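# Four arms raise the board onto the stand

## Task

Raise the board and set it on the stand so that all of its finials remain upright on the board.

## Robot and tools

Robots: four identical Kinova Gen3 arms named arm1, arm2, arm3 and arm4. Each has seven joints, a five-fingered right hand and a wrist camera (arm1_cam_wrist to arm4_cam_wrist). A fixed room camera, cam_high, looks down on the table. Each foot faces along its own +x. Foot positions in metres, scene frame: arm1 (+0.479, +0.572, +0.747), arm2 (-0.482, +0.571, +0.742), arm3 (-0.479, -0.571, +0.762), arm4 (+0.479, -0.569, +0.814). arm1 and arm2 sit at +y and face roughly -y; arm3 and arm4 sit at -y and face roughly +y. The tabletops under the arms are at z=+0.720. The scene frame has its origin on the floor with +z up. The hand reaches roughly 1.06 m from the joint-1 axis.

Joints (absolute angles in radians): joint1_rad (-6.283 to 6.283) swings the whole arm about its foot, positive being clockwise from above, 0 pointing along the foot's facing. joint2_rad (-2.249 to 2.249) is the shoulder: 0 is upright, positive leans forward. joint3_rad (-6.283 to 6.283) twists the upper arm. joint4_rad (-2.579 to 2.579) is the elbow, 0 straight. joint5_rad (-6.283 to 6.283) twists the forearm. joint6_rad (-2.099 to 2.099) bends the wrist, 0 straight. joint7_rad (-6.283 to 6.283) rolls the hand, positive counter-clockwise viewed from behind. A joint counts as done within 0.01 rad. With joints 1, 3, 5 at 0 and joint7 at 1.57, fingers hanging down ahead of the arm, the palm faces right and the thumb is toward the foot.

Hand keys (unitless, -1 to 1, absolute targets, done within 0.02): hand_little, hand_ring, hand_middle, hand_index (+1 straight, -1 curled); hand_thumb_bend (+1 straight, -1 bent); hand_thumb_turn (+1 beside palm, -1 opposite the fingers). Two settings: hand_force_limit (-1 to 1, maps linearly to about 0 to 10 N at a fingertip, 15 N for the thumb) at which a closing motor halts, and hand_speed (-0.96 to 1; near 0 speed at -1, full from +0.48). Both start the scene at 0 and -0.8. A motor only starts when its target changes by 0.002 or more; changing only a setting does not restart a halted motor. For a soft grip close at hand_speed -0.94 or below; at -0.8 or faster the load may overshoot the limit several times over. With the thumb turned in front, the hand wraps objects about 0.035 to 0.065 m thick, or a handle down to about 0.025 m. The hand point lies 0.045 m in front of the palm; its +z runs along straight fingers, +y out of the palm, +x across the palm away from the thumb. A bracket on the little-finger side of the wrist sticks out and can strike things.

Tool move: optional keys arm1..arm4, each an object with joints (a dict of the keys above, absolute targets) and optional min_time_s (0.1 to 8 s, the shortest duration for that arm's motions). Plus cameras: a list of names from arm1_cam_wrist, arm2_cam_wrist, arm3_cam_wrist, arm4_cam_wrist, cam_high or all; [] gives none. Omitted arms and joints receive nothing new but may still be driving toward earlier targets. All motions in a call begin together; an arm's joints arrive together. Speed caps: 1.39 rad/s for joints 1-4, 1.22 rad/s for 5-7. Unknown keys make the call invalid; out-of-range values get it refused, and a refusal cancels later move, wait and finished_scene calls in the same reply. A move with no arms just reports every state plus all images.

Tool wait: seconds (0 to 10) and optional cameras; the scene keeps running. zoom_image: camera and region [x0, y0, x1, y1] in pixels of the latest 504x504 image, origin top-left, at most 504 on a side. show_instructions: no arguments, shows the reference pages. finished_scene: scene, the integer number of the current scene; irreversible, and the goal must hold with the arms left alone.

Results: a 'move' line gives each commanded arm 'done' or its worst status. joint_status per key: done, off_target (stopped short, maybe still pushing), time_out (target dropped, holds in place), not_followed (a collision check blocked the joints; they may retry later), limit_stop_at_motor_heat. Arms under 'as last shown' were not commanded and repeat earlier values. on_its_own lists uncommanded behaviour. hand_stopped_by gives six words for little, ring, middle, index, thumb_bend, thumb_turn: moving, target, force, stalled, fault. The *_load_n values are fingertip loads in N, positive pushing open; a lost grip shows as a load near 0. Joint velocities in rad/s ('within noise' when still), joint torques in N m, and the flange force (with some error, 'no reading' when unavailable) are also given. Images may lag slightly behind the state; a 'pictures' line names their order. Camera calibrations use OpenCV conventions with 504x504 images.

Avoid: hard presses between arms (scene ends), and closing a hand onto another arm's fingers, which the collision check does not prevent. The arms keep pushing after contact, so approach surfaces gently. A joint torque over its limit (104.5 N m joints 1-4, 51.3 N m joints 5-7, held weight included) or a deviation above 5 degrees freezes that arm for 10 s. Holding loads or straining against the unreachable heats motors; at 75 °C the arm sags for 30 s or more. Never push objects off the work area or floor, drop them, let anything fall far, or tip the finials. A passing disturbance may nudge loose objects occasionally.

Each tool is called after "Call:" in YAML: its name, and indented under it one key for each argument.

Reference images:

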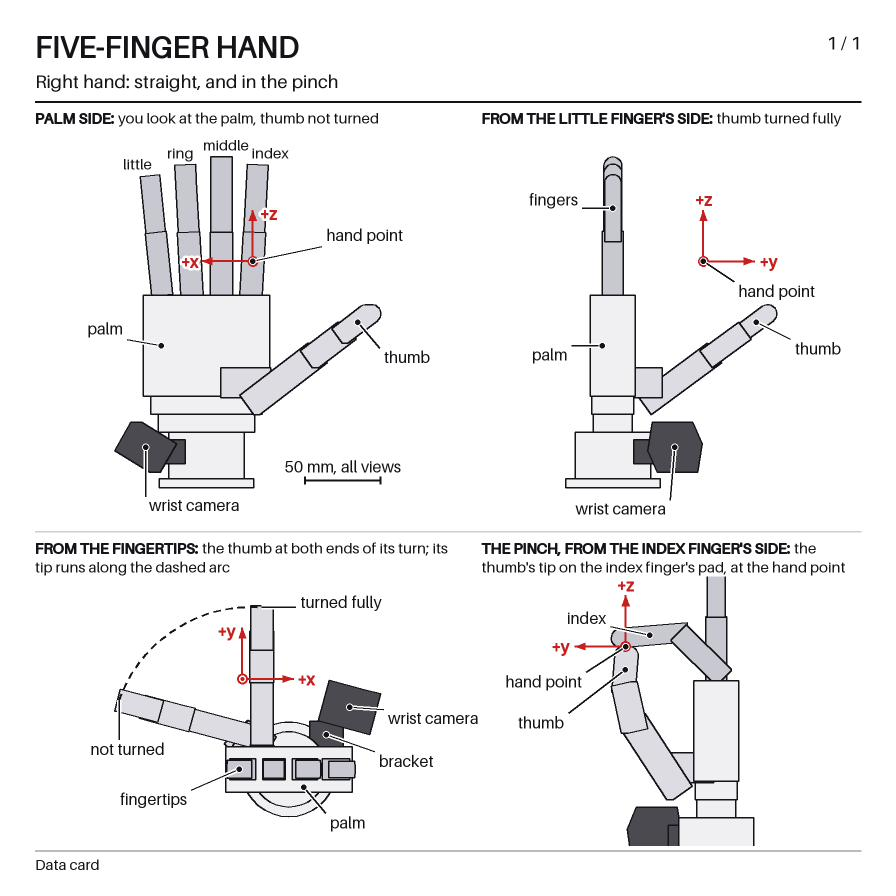

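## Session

Call:
move:

Call:
zoom_image:
  camera: "cam_high"
  region: [140, 190, 360, 320]

Scene clock: 0.00 s.
Joint torques (N m): no reading
Motor temperatures (°C): arm1=[34 34 29 31 41 43 46] | arm2=[32 33 28 30 43 37 42] | arm3=[36 29 31 32 42 44 38] | arm4=[31 36 30 29 45 34 43]
Flange force (N): no reading
Joint velocities: within noise
arm1.joint_positions: joint1_rad=-0.276 joint2_rad=-0.477 joint3_rad=-0.064 joint4_rad=+1.516 joint5_rad=-0.039 joint6_rad=+1.942 joint7_rad=-2.103 hand_little=+1.000 hand_ring=+1.000 hand_middle=+1.000 hand_index=+1.000 hand_thumb_turn=+1.000 hand_thumb_bend=+1.000 hand_force_limit=+0.000 hand_speed=-0.800
arm1.joint_status: not commanded
arm1.hand_stopped_by: target,target,target,target,target,target
arm1.little_load_n: 0.0
arm1.ring_load_n: 0.0
arm1.middle_load_n: 0.0
arm1.index_load_n: 0.0
arm1.thumb_bend_load_n: 0.0
arm1.thumb_turn_load_n: 0.0
arm1.hand: x=+0.5560 y=+0.4026 z=+1.2568 quat_wxyz=(-0.077, -0.780, -0.621, +0.022) (m; scene frame)
arm2.joint_positions: joint1_rad=-0.607 joint2_rad=-0.425 joint3_rad=-0.062 joint4_rad=+1.578 joint5_rad=-0.039 joint6_rad=+2.065 joint7_rad=-1.659 hand_little=+1.000 hand_ring=+1.000 hand_middle=+1.000 hand_index=+1.000 hand_thumb_turn=+1.000 hand_thumb_bend=+1.000 hand_force_limit=+0.000 hand_speed=-0.800
arm2.joint_status: not commanded
arm2.hand_stopped_by: target,target,target,target,target,target
arm2.little_load_n: 0.0
arm2.ring_load_n: 0.0
arm2.middle_load_n: 0.0
arm2.index_load_n: 0.0
arm2.thumb_bend_load_n: 0.0
arm2.thumb_turn_load_n: 0.0
arm2.hand: x=-0.3682 y=+0.5077 z=+1.2157 quat_wxyz=(+0.030, -0.456, -0.889, -0.020) (m; scene frame)
arm3.joint_positions: joint1_rad=+0.855 joint2_rad=-0.349 joint3_rad=-0.078 joint4_rad=+1.442 joint5_rad=-0.057 joint6_rad=+1.989 joint7_rad=-2.079 hand_little=+1.000 hand_ring=+1.000 hand_middle=+1.000 hand_index=+1.000 hand_thumb_turn=+1.000 hand_thumb_bend=+1.000 hand_force_limit=+0.000 hand_speed=-0.800
arm3.joint_status: not commanded
arm3.hand_stopped_by: target,target,target,target,target,target
arm3.little_load_n: 0.0
arm3.ring_load_n: 0.0
arm3.middle_load_n: 0.0
arm3.index_load_n: 0.0
arm3.thumb_bend_load_n: 0.0
arm3.thumb_turn_load_n: 0.0
arm3.hand: x=-0.3685 y=-0.3925 z=+1.2701 quat_wxyz=(-0.017, +0.175, -0.984, -0.029) (m; scene frame)
arm4.joint_positions: joint1_rad=+0.305 joint2_rad=-0.365 joint3_rad=-0.114 joint4_rad=+1.527 joint5_rad=-0.060 joint6_rad=+1.963 joint7_rad=-1.695 hand_little=+1.000 hand_ring=+1.000 hand_middle=+1.000 hand_index=+1.000 hand_thumb_turn=+1.000 hand_thumb_bend=+1.000 hand_force_limit=+0.000 hand_speed=-0.800
arm4.joint_status: not commanded
arm4.hand_stopped_by: target,target,target,target,target,target
arm4.little_load_n: 0.0
arm4.ring_load_n: 0.0
arm4.middle_load_n: 0.0
arm4.index_load_n: 0.0
arm4.thumb_bend_load_n: 0.0
arm4.thumb_turn_load_n: 0.0
arm4.hand: x=+0.4484 y=-0.3848 z=+1.2963 quat_wxyz=(+0.000, +0.614, -0.789, -0.012) (m; scene frame)
pictures: arm1_cam_wrist, arm2_cam_wrist, arm3_cam_wrist, arm4_cam_wrist, cam_high
camera_calibration:
arm1_cam_wrist: T_world_to_cam=[[0.998009, 0.0626836, 0.00700908, -0.584051], [0.043278, -0.761377, 0.646864, -0.529059], [0.0458843, -0.645272, -0.762573, 1.30774], [0, 0, 0, 1]] pos_world=[0.54578, 0.477644, 1.34357]
arm2_cam_wrist: T_world_to_cam=[[0.625735, 0.778659, 0.0463247, -0.217176], [0.670116, -0.567006, 0.479008, -0.0542144], [0.399251, -0.268689, -0.876587, 1.4599], [0, 0, 0, 1]] pos_world=[-0.410643, 0.530626, 1.31576]
arm3_cam_wrist: T_world_to_cam=[[-0.611029, 0.790994, 0.0311787, 0.0500166], [0.64816, 0.477304, 0.593355, -0.337074], [0.454459, 0.382766, -0.804337, 1.45669], [0, 0, 0, 1]] pos_world=[-0.412967, -0.436248, 1.37012]
arm4_cam_wrist: T_world_to_cam=[[-0.998812, -0.0189969, 0.0448726, 0.384002], [0.00687747, 0.8567, 0.51577, -0.336308], [-0.0482404, 0.515466, -0.855551, 1.44458], [0, 0, 0, 1]] pos_world=[0.455545, -0.449221, 1.39214]

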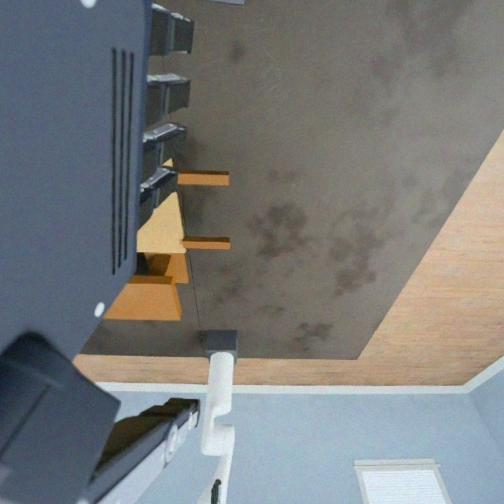

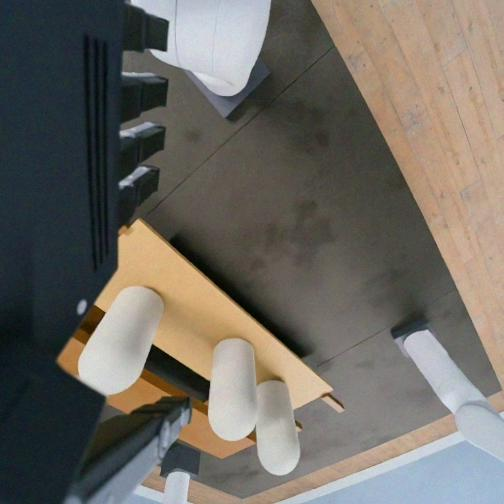

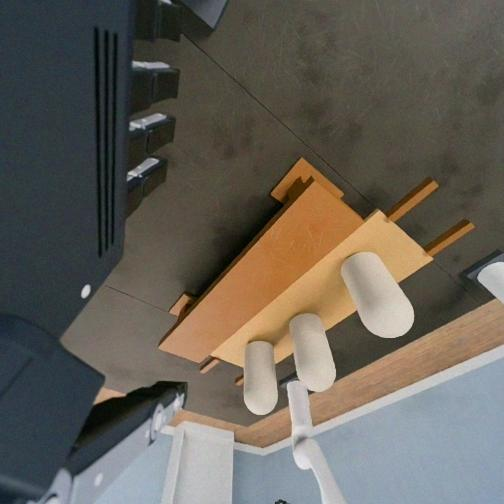

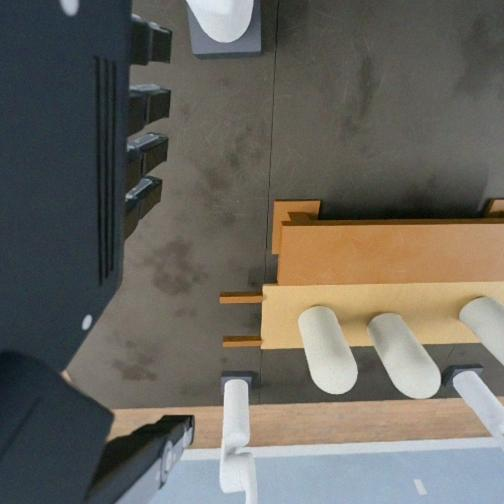

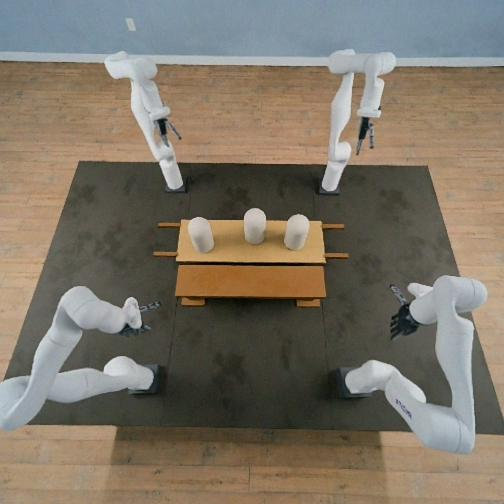

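Scaled by 2.291 from the camera's 504x504 image, which has a finer 720x720 frame.

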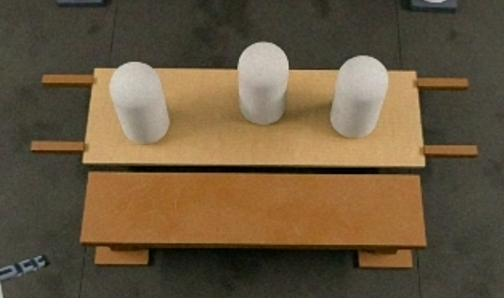

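Call:
move:
  arm1: {"joints":{"joint1_rad":-0.0697,"joint2_rad":0.1487,"joint3_rad":0,"joint4_rad":2.2185,"joint5_rad":0,"joint6_rad":0.7744,"joint7_rad":-3.1457,"hand_thumb_turn":-1,"hand_speed":0.3},"min_time_s":4}
  arm2: {"joints":{"joint1_rad":-0.1078,"joint2_rad":0.4121,"joint3_rad":0,"joint4_rad":1.8148,"joint5_rad":0,"joint6_rad":0.9171,"joint7_rad":-0.1188,"hand_thumb_turn":-1,"hand_speed":0.3},"min_time_s":4}
  arm3: {"joints":{"joint1_rad":0.0554,"joint2_rad":0.7018,"joint3_rad":0,"joint4_rad":1.3567,"joint5_rad":0,"joint6_rad":1.0846,"joint7_rad":-3.1116,"hand_thumb_turn":-1,"hand_speed":0.3},"min_time_s":4}
  arm4: {"joints":{"joint1_rad":-0.0137,"joint2_rad":1.0977,"joint3_rad":0,"joint4_rad":0.6988,"joint5_rad":0,"joint6_rad":1.3479,"joint7_rad":-0.0447,"hand_thumb_turn":-1,"hand_speed":0.3},"min_time_s":4}
  cameras: ["all"]

Call:
zoom_image:
  camera: "arm1_cam_wrist"
  region: [180, 30, 430, 280]

Call:
zoom_image:
  camera: "arm2_cam_wrist"
  region: [150, 0, 400, 250]

Call:
zoom_image:
  camera: "arm3_cam_wrist"
  region: [150, 0, 400, 250]

Call:
zoom_image:
  camera: "arm4_cam_wrist"
  region: [180, 30, 430, 280]

Scene clock: 8.20 s.
Joint torques (N m): arm1=[-0.53 -8.41 -0.46 -7.87 -0.07 0.59 -0.11] | arm2=[-1.76 -14.03 0.28 -6.61 0.3 0.03 0.29] | arm3=[-1.36 -18.92 0.72 -5.9 0.52 -0.03 -0.05] | arm4=[0.33 -24.44 -0.07 -8.08 -0.02 0.05 -0.23]
Motor temperatures (°C): arm1=[34 34 29 31 41 43 46] | arm2=[32 33 28 30 43 37 42] | arm3=[36 29 31 32 42 44 38] | arm4=[31 36 30 29 45 34 43]
Flange force (N): arm1=[-1.6 -6.6 6.0] | arm2=[2.9 0.4 0.8] | arm3=[-3.0 4.4 -1.8] | arm4=[-0.2 3.2 -0.4]
move: arm1 done; arm2 done; arm3 done; arm4 done
Joint velocities: within noise
arm1.joint_positions: joint1_rad=-0.070 joint2_rad=+0.149 joint3_rad=+0.000 joint4_rad=+2.218 joint5_rad=+0.000 joint6_rad=+0.774 joint7_rad=-3.146 hand_little=+1.000 hand_ring=+1.000 hand_middle=+1.000 hand_index=+1.000 hand_thumb_turn=-1.000 hand_thumb_bend=+1.000 hand_force_limit=+0.000 hand_speed=+0.300
arm1.joint_status: all done
arm1.hand_stopped_by: target,target,target,target,target,target
arm1.little_load_n: 0.0
arm1.ring_load_n: 0.0
arm1.middle_load_n: 0.0
arm1.index_load_n: 0.0
arm1.thumb_bend_load_n: 0.0
arm1.thumb_turn_load_n: 0.0
arm1.hand: x=+0.4300 y=+0.2279 z=+0.9001 quat_wxyz=(+0.001, -1.000, -0.010, -0.005) (m; scene frame)
arm2.joint_positions: joint1_rad=-0.108 joint2_rad=+0.412 joint3_rad=+0.000 joint4_rad=+1.815 joint5_rad=+0.000 joint6_rad=+0.917 joint7_rad=-0.119 hand_little=+1.000 hand_ring=+1.000 hand_middle=+1.000 hand_index=+1.000 hand_thumb_turn=-1.000 hand_thumb_bend=+1.000 hand_force_limit=+0.000 hand_speed=+0.300
arm2.joint_status: all done
arm2.hand_stopped_by: target,target,target,target,target,target
arm2.little_load_n: 0.0
arm2.ring_load_n: 0.0
arm2.middle_load_n: 0.0
arm2.index_load_n: 0.0
arm2.thumb_bend_load_n: 0.0
arm2.thumb_turn_load_n: 0.0
arm2.hand: x=-0.4200 y=+0.2155 z=+0.8999 quat_wxyz=(-0.003, +0.010, -1.000, +0.000) (m; scene frame)
arm3.joint_positions: joint1_rad=+0.055 joint2_rad=+0.702 joint3_rad=+0.000 joint4_rad=+1.357 joint5_rad=+0.000 joint6_rad=+1.085 joint7_rad=-3.112 hand_little=+1.000 hand_ring=+1.000 hand_middle=+1.000 hand_index=+1.000 hand_thumb_turn=-1.000 hand_thumb_bend=+1.000 hand_force_limit=+0.000 hand_speed=+0.300
arm3.joint_status: all done
arm3.hand_stopped_by: target,target,target,target,target,target
arm3.little_load_n: 0.0
arm3.ring_load_n: 0.0
arm3.middle_load_n: 0.0
arm3.index_load_n: 0.0
arm3.thumb_bend_load_n: 0.0
arm3.thumb_turn_load_n: 0.0
arm3.hand: x=-0.4199 y=+0.0385 z=+0.9000 quat_wxyz=(-0.002, +0.010, -1.000, -0.001) (m; scene frame)
arm4.joint_positions: joint1_rad=-0.014 joint2_rad=+1.098 joint3_rad=+0.000 joint4_rad=+0.699 joint5_rad=+0.000 joint6_rad=+1.348 joint7_rad=-0.045 hand_little=+1.000 hand_ring=+1.000 hand_middle=+1.000 hand_index=+1.000 hand_thumb_turn=-1.000 hand_thumb_bend=+1.000 hand_force_limit=+0.000 hand_speed=+0.300
arm4.joint_status: all done
arm4.hand_stopped_by: target,target,target,target,target,target
arm4.little_load_n: 0.0
arm4.ring_load_n: 0.0
arm4.middle_load_n: 0.0
arm4.index_load_n: 0.0
arm4.thumb_bend_load_n: 0.0
arm4.thumb_turn_load_n: 0.0
arm4.hand: x=+0.4301 y=+0.0499 z=+0.9000 quat_wxyz=(+0.000, +1.000, +0.010, +0.000) (m; scene frame)
pictures: arm1_cam_wrist, arm2_cam_wrist, arm3_cam_wrist, arm4_cam_wrist, cam_high
camera_calibration:
arm1_cam_wrist: T_world_to_cam=[[0.306323, -0.950907, -0.0440741, 0.129506], [-0.808633, -0.284363, 0.515024, -0.0496029], [-0.502273, -0.122124, -0.856042, 1.12938], [0, 0, 0, 1]] pos_world=[0.487474, 0.246967, 0.998047]
arm2_cam_wrist: T_world_to_cam=[[-0.289693, 0.956956, 0.0177001, -0.339851], [0.806491, 0.234102, 0.542926, -0.206744], [0.515412, 0.171557, -0.839594, 1.04584], [0, 0, 0, 1]] pos_world=[-0.470755, 0.1942, 0.996343]
arm3_cam_wrist: T_world_to_cam=[[-0.318546, 0.947899, -0.00404178, -0.16219], [0.791122, 0.268204, 0.54972, -0.182475], [0.522163, 0.171913, -0.835339, 1.08188], [0, 0, 0, 1]] pos_world=[-0.472224, 0.0166904, 1.00339]
arm4_cam_wrist: T_world_to_cam=[[0.282256, -0.958844, 0.0308074, -0.0997118], [-0.834938, -0.229714, 0.50011, -0.0738643], [-0.472451, -0.166882, -0.865414, 1.10596], [0, 0, 0, 1]] pos_world=[0.488983, 0.0719883, 0.997123]

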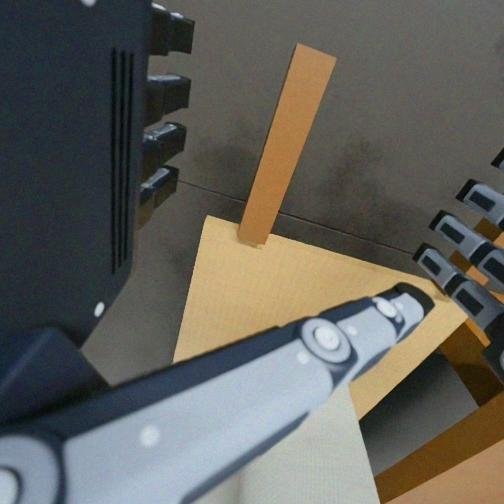

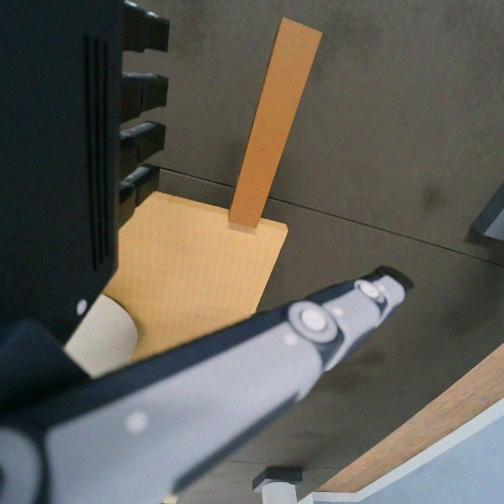

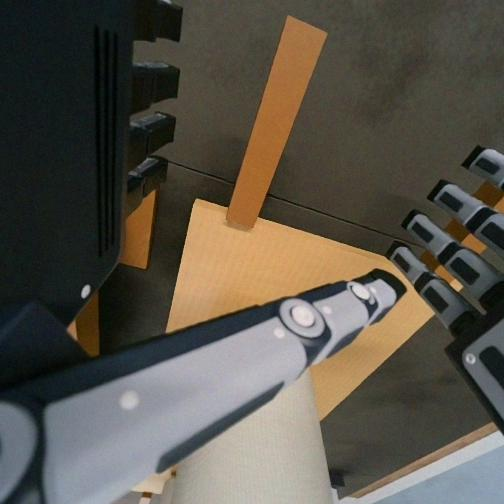

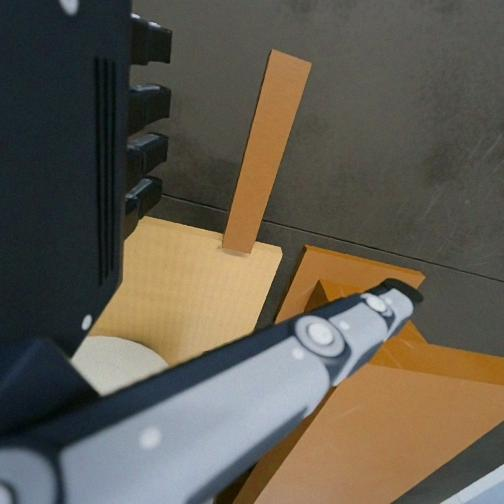

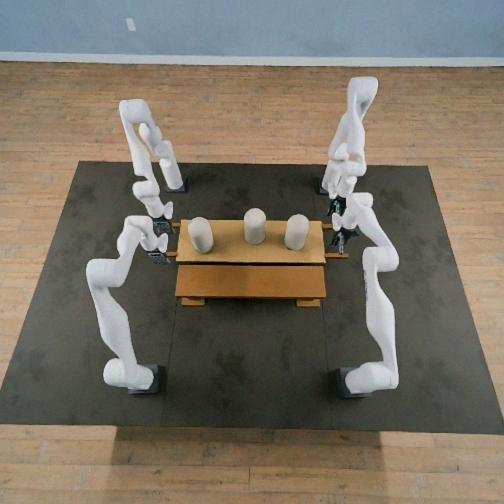

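Scaled by 2.016 from the camera's 504x504 image, which has a finer 720x720 frame.

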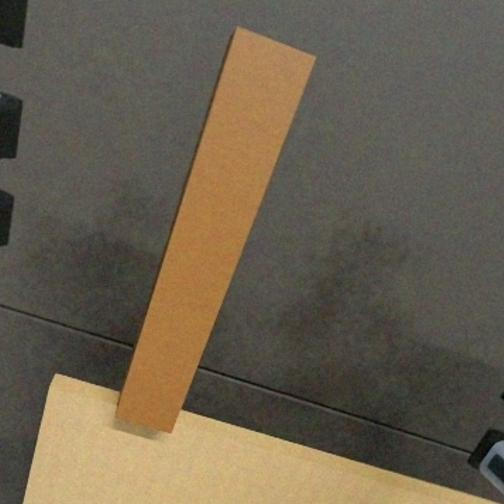

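Scaled by 2.016 from the camera's 504x504 image, which has a finer 720x720 frame.

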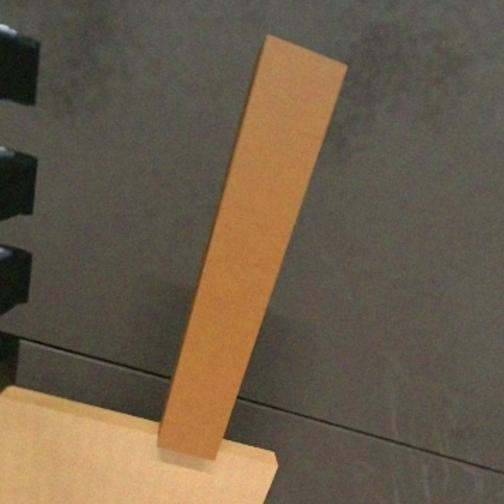

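Scaled by 2.016 from the camera's 504x504 image, which has a finer 720x720 frame.

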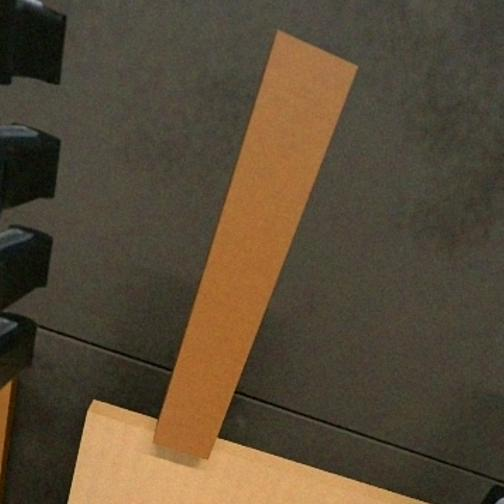

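Scaled by 2.016 from the camera's 504x504 image, which has a finer 720x720 frame.

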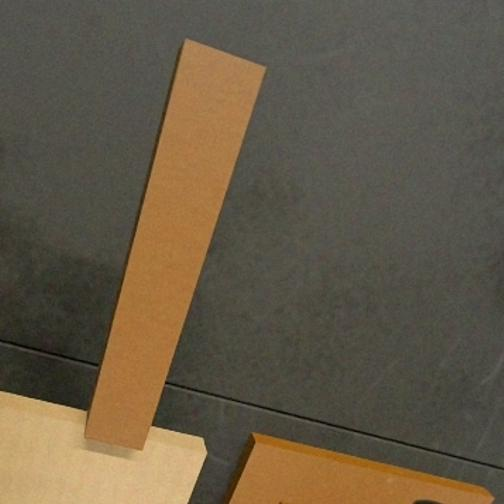

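Call:
move:
  arm1: {"joints":{"joint1_rad":-0.0667,"joint2_rad":0.3694,"joint4_rad":2.3445,"joint6_rad":0.4278,"joint7_rad":-3.1427},"min_time_s":2.5}
  arm2: {"joints":{"joint1_rad":-0.1064,"joint2_rad":0.5605,"joint4_rad":1.9170,"joint6_rad":0.6664,"joint7_rad":-0.1174},"min_time_s":2.5}
  arm3: {"joints":{"joint1_rad":0.0547,"joint2_rad":0.8096,"joint4_rad":1.4556,"joint6_rad":0.8778,"joint7_rad":-3.1123},"min_time_s":2.5}
  arm4: {"joints":{"joint1_rad":-0.0136,"joint2_rad":1.1905,"joint4_rad":0.7713,"joint6_rad":1.1826,"joint7_rad":-0.0446},"min_time_s":2.5}
  cameras: ["all"]

Call:
move:
  arm1: {"joints":{"hand_speed":-0.6,"hand_little":0.02,"hand_ring":0.02,"hand_middle":0.02,"hand_index":0.02,"hand_force_limit":-0.6}}
  arm2: {"joints":{"hand_speed":-0.6,"hand_little":0.02,"hand_ring":0.02,"hand_middle":0.02,"hand_index":0.02,"hand_force_limit":-0.6}}
  arm3: {"joints":{"hand_speed":-0.6,"hand_little":0.02,"hand_ring":0.02,"hand_middle":0.02,"hand_index":0.02,"hand_force_limit":-0.6}}
  arm4: {"joints":{"hand_speed":-0.6,"hand_little":0.02,"hand_ring":0.02,"hand_middle":0.02,"hand_index":0.02,"hand_force_limit":-0.6}}
  cameras: ["all"]

Scene clock: 16.43 s.
Joint torques (N m): arm1=[-0.62 -10.22 -0.35 -5.59 -0.12 0.59 -0.15] | arm2=[-1.77 -15.06 0.26 -5.21 0.3 0.04 0.34] | arm3=[-1.41 -19.48 0.73 -5.01 0.5 -0.01 -0.04] | arm4=[0.38 -24.82 0.07 -7.67 -0.06 0.08 -0.2]
Motor temperatures (°C): arm1=[34 34 29 31 41 43 46] | arm2=[32 33 28 30 43 37 42] | arm3=[36 29 31 32 42 44 38] | arm4=[31 36 30 29 45 35 43]
Flange force (N): arm1=[-1.7 -7.8 4.8] | arm2=[3.3 0.5 0.6] | arm3=[-3.2 4.3 -1.1] | arm4=[-0.3 2.9 -0.7]
move: arm1 done; arm2 done; arm3 done; arm4 done
Joint velocities: within noise
arm1.joint_positions: joint1_rad=-0.067 joint2_rad=+0.369 joint3_rad=+0.000 joint4_rad=+2.345 joint5_rad=+0.000 joint6_rad=+0.428 joint7_rad=-3.143 hand_little=+1.000 hand_ring=+1.000 hand_middle=+1.000 hand_index=+1.000 hand_thumb_turn=-1.000 hand_thumb_bend=+1.000 hand_force_limit=+0.000 hand_speed=+0.300
arm1.joint_status: all done
arm1.hand_stopped_by: target,target,target,target,target,target
arm1.little_load_n: 0.0
arm1.ring_load_n: 0.0
arm1.middle_load_n: 0.0
arm1.index_load_n: 0.0
arm1.thumb_bend_load_n: 0.0
arm1.thumb_turn_load_n: 0.0
arm1.hand: x=+0.4300 y=+0.2280 z=+0.8150 quat_wxyz=(+0.001, -1.000, -0.010, -0.005) (m; scene frame)
arm2.joint_positions: joint1_rad=-0.106 joint2_rad=+0.560 joint3_rad=+0.000 joint4_rad=+1.917 joint5_rad=+0.000 joint6_rad=+0.666 joint7_rad=-0.117 hand_little=+1.000 hand_ring=+1.000 hand_middle=+1.000 hand_index=+1.000 hand_thumb_turn=-1.000 hand_thumb_bend=+1.000 hand_force_limit=+0.000 hand_speed=+0.300
arm2.joint_status: all done
arm2.hand_stopped_by: target,target,target,target,target,target
arm2.little_load_n: 0.0
arm2.ring_load_n: 0.0
arm2.middle_load_n: 0.0
arm2.index_load_n: 0.0
arm2.thumb_bend_load_n: 0.0
arm2.thumb_turn_load_n: 0.0
arm2.hand: x=-0.4200 y=+0.2155 z=+0.8150 quat_wxyz=(-0.003, +0.010, -1.000, +0.000) (m; scene frame)
arm3.joint_positions: joint1_rad=+0.055 joint2_rad=+0.810 joint3_rad=+0.000 joint4_rad=+1.456 joint5_rad=+0.000 joint6_rad=+0.878 joint7_rad=-3.112 hand_little=+1.000 hand_ring=+1.000 hand_middle=+1.000 hand_index=+1.000 hand_thumb_turn=-1.000 hand_thumb_bend=+1.000 hand_force_limit=+0.000 hand_speed=+0.300
arm3.joint_status: all done
arm3.hand_stopped_by: target,target,target,target,target,target
arm3.little_load_n: 0.0
arm3.ring_load_n: 0.0
arm3.middle_load_n: 0.0
arm3.index_load_n: 0.0
arm3.thumb_bend_load_n: 0.0
arm3.thumb_turn_load_n: 0.0
arm3.hand: x=-0.4200 y=+0.0356 z=+0.8150 quat_wxyz=(-0.002, +0.010, -1.000, -0.001) (m; scene frame)
arm4.joint_positions: joint1_rad=-0.014 joint2_rad=+1.191 joint3_rad=+0.000 joint4_rad=+0.771 joint5_rad=+0.000 joint6_rad=+1.183 joint7_rad=-0.045 hand_little=+1.000 hand_ring=+1.000 hand_middle=+1.000 hand_index=+1.000 hand_thumb_turn=-1.000 hand_thumb_bend=+1.000 hand_force_limit=+0.000 hand_speed=+0.300
arm4.joint_status: all done
arm4.hand_stopped_by: target,target,target,target,target,target
arm4.little_load_n: 0.0
arm4.ring_load_n: 0.0
arm4.middle_load_n: 0.0
arm4.index_load_n: 0.0
arm4.thumb_bend_load_n: 0.0
arm4.thumb_turn_load_n: 0.0
arm4.hand: x=+0.4300 y=+0.0506 z=+0.8150 quat_wxyz=(+0.000, +1.000, +0.010, +0.000) (m; scene frame)
pictures: arm1_cam_wrist, arm2_cam_wrist, arm3_cam_wrist, arm4_cam_wrist, cam_high
camera_calibration:
arm1_cam_wrist: T_world_to_cam=[[0.30639, -0.95088, -0.0441945, 0.125921], [-0.80865, -0.284493, 0.514926, -0.00561514], [-0.502205, -0.12203, -0.856095, 1.05653], [0, 0, 0, 1]] pos_world=[0.487474, 0.247067, 0.912947]
arm2_cam_wrist: T_world_to_cam=[[-0.289721, 0.95695, 0.0175657, -0.338142], [0.806503, 0.234208, 0.542863, -0.160584], [0.515379, 0.171446, -0.839638, 0.974622], [0, 0, 0, 1]] pos_world=[-0.470754, 0.1941, 0.911444]
arm3_cam_wrist: T_world_to_cam=[[-0.318596, 0.947882, -0.00396313, -0.159912], [0.791108, 0.268201, 0.549742, -0.134919], [0.522154, 0.17201, -0.835325, 1.01141], [0, 0, 0, 1]] pos_world=[-0.472323, 0.0137903, 0.918393]
arm4_cam_wrist: T_world_to_cam=[[0.282222, -0.95885, 0.0309386, -0.0965248], [-0.834954, -0.229618, 0.500128, -0.0312092], [-0.472444, -0.166979, -0.865399, 1.0325], [0, 0, 0, 1]] pos_world=[0.488983, 0.072688, 0.912122]

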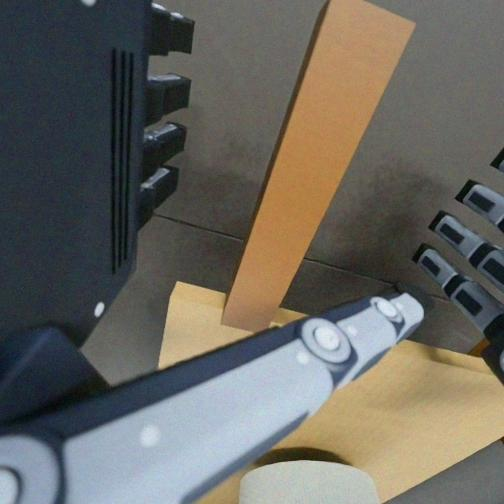

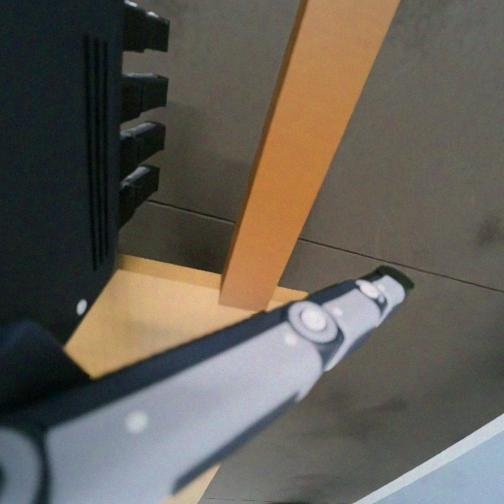

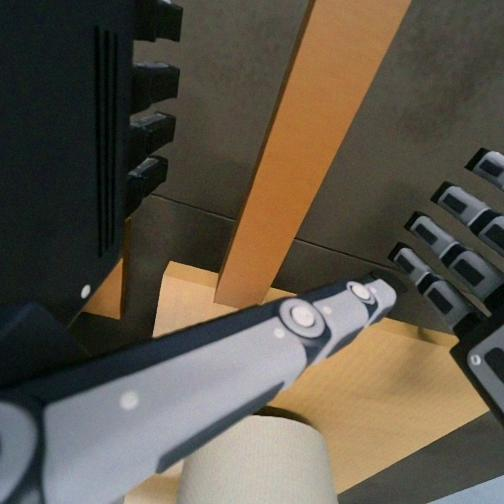

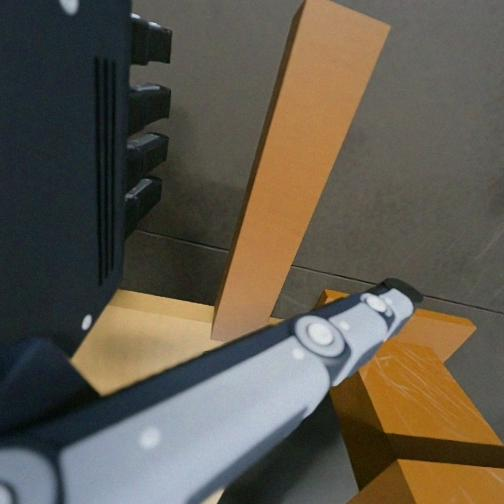

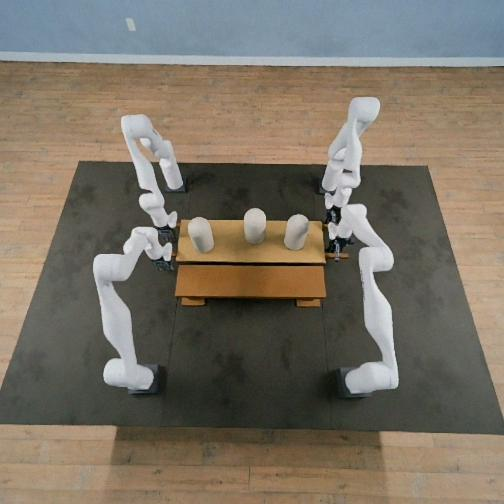

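Scene clock: 17.80 s.
Joint torques (N m): arm1=[-0.54 -10.19 -0.36 -5.61 -0.1 0.56 -0.07] | arm2=[-1.72 -15.04 0.29 -5.22 0.33 0.04 0.34] | arm3=[-1.34 -19.5 0.73 -5 0.51 -0.05 -0.03] | arm4=[0.33 -24.78 -0.04 -7.7 -0.04 0.07 -0.23]
Motor temperatures (°C): arm1=[34 34 29 31 41 43 46] | arm2=[32 33 28 30 43 37 42] | arm3=[36 29 31 32 42 44 38] | arm4=[31 36 30 29 45 35 43]
Flange force (N): arm1=[-1.1 -7.8 4.6] | arm2=[3.2 0.5 0.6] | arm3=[-3.1 4.4 -1.1] | arm4=[-0.2 3.2 -0.8]
move: arm1 done; arm2 done; arm3 done; arm4 done
Joint velocities: within noise
arm1.joint_positions: joint1_rad=-0.067 joint2_rad=+0.369 joint3_rad=+0.000 joint4_rad=+2.345 joint5_rad=+0.000 joint6_rad=+0.428 joint7_rad=-3.143 hand_little=+0.020 hand_ring=+0.020 hand_middle=+0.020 hand_index=+0.020 hand_thumb_turn=-1.000 hand_thumb_bend=+1.000 hand_force_limit=-0.600 hand_speed=-0.600
arm1.joint_status: all done
arm1.hand_stopped_by: target,target,target,target,target,target
arm1.little_load_n: 0.0
arm1.ring_load_n: 0.0
arm1.middle_load_n: 0.0
arm1.index_load_n: 0.0
arm1.thumb_bend_load_n: 0.0
arm1.thumb_turn_load_n: 0.0
arm1.hand: x=+0.4300 y=+0.2280 z=+0.8150 quat_wxyz=(+0.001, -1.000, -0.010, -0.005) (m; scene frame)
arm2.joint_positions: joint1_rad=-0.106 joint2_rad=+0.561 joint3_rad=+0.000 joint4_rad=+1.917 joint5_rad=+0.000 joint6_rad=+0.666 joint7_rad=-0.117 hand_little=+0.020 hand_ring=+0.020 hand_middle=+0.020 hand_index=+0.020 hand_thumb_turn=-1.000 hand_thumb_bend=+1.000 hand_force_limit=-0.600 hand_speed=-0.600
arm2.joint_status: all done
arm2.hand_stopped_by: target,target,target,target,target,target
arm2.little_load_n: 0.0
arm2.ring_load_n: 0.0
arm2.middle_load_n: 0.0
arm2.index_load_n: 0.0
arm2.thumb_bend_load_n: 0.0
arm2.thumb_turn_load_n: 0.0
arm2.hand: x=-0.4200 y=+0.2155 z=+0.8149 quat_wxyz=(-0.003, +0.010, -1.000, +0.000) (m; scene frame)
arm3.joint_positions: joint1_rad=+0.055 joint2_rad=+0.810 joint3_rad=+0.000 joint4_rad=+1.456 joint5_rad=+0.000 joint6_rad=+0.878 joint7_rad=-3.112 hand_little=+0.020 hand_ring=+0.020 hand_middle=+0.020 hand_index=+0.020 hand_thumb_turn=-1.000 hand_thumb_bend=+1.000 hand_force_limit=-0.600 hand_speed=-0.600
arm3.joint_status: all done
arm3.hand_stopped_by: target,target,target,target,target,target
arm3.little_load_n: 0.0
arm3.ring_load_n: 0.0
arm3.middle_load_n: 0.0
arm3.index_load_n: 0.0
arm3.thumb_bend_load_n: 0.0
arm3.thumb_turn_load_n: 0.0
arm3.hand: x=-0.4200 y=+0.0356 z=+0.8150 quat_wxyz=(-0.002, +0.010, -1.000, -0.001) (m; scene frame)
arm4.joint_positions: joint1_rad=-0.014 joint2_rad=+1.191 joint3_rad=+0.000 joint4_rad=+0.771 joint5_rad=+0.000 joint6_rad=+1.183 joint7_rad=-0.045 hand_little=+0.020 hand_ring=+0.020 hand_middle=+0.020 hand_index=+0.020 hand_thumb_turn=-1.000 hand_thumb_bend=+1.000 hand_force_limit=-0.600 hand_speed=-0.600
arm4.joint_status: all done
arm4.hand_stopped_by: target,target,target,target,target,target
arm4.little_load_n: 0.0
arm4.ring_load_n: 0.0
arm4.middle_load_n: 0.5
arm4.index_load_n: 0.0
arm4.thumb_bend_load_n: 0.0
arm4.thumb_turn_load_n: 0.0
arm4.hand: x=+0.4300 y=+0.0506 z=+0.8150 quat_wxyz=(+0.000, +1.000, +0.010, +0.000) (m; scene frame)
pictures: arm1_cam_wrist, arm2_cam_wrist, arm3_cam_wrist, arm4_cam_wrist, cam_high
camera_calibration:
arm1_cam_wrist: T_world_to_cam=[[0.306351, -0.950892, -0.0442051, 0.125952], [-0.808619, -0.284456, 0.514996, -0.00570366], [-0.502279, -0.122024, -0.856052, 1.05653], [0, 0, 0, 1]] pos_world=[0.487474, 0.247067, 0.912947]
arm2_cam_wrist: T_world_to_cam=[[-0.289721, 0.95695, 0.0175657, -0.338142], [0.806503, 0.234208, 0.542863, -0.160584], [0.515379, 0.171446, -0.839638, 0.974622], [0, 0, 0, 1]] pos_world=[-0.470754, 0.1941, 0.911444]
arm3_cam_wrist: T_world_to_cam=[[-0.318596, 0.947882, -0.00396313, -0.159912], [0.791108, 0.268201, 0.549742, -0.134919], [0.522154, 0.17201, -0.835325, 1.01141], [0, 0, 0, 1]] pos_world=[-0.472323, 0.0137903, 0.918393]
arm4_cam_wrist: T_world_to_cam=[[0.282222, -0.95885, 0.0309386, -0.0965248], [-0.834954, -0.229618, 0.500128, -0.0312092], [-0.472444, -0.166979, -0.865399, 1.0325], [0, 0, 0, 1]] pos_world=[0.488983, 0.072688, 0.912122]

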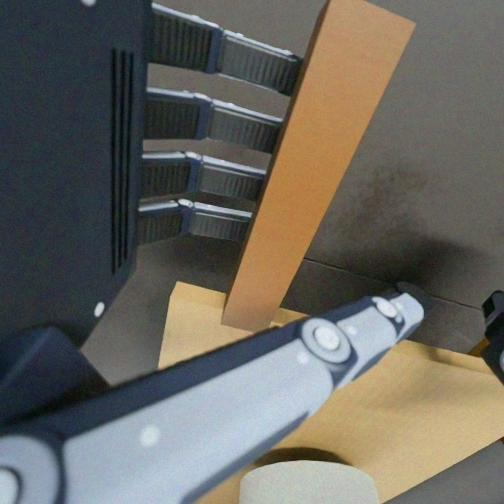

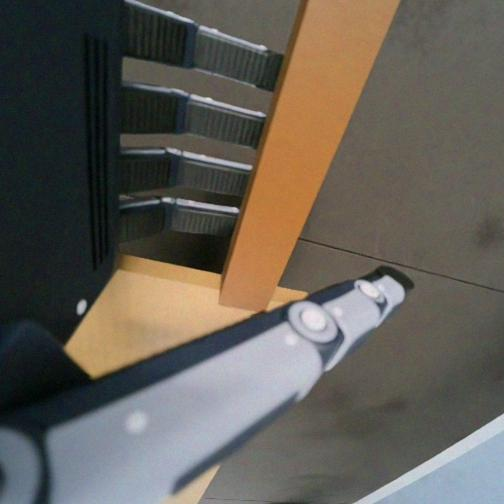

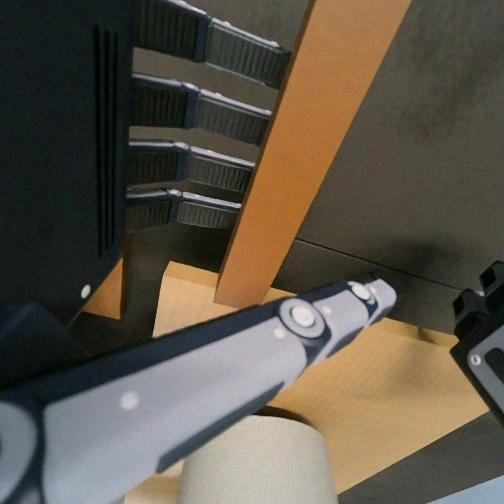

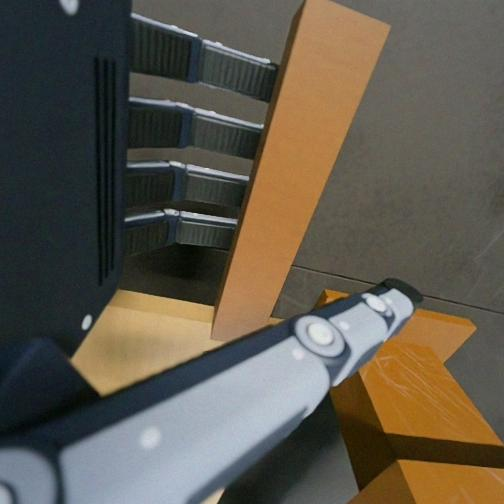

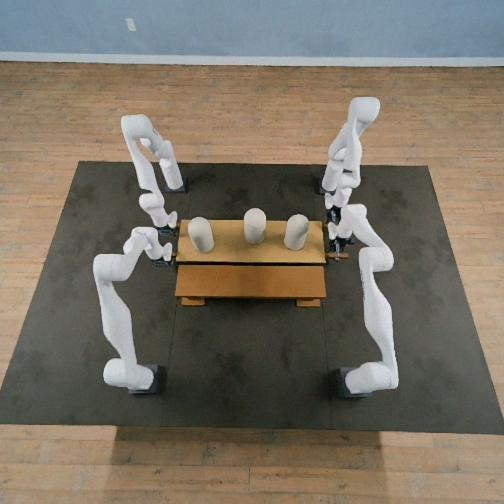

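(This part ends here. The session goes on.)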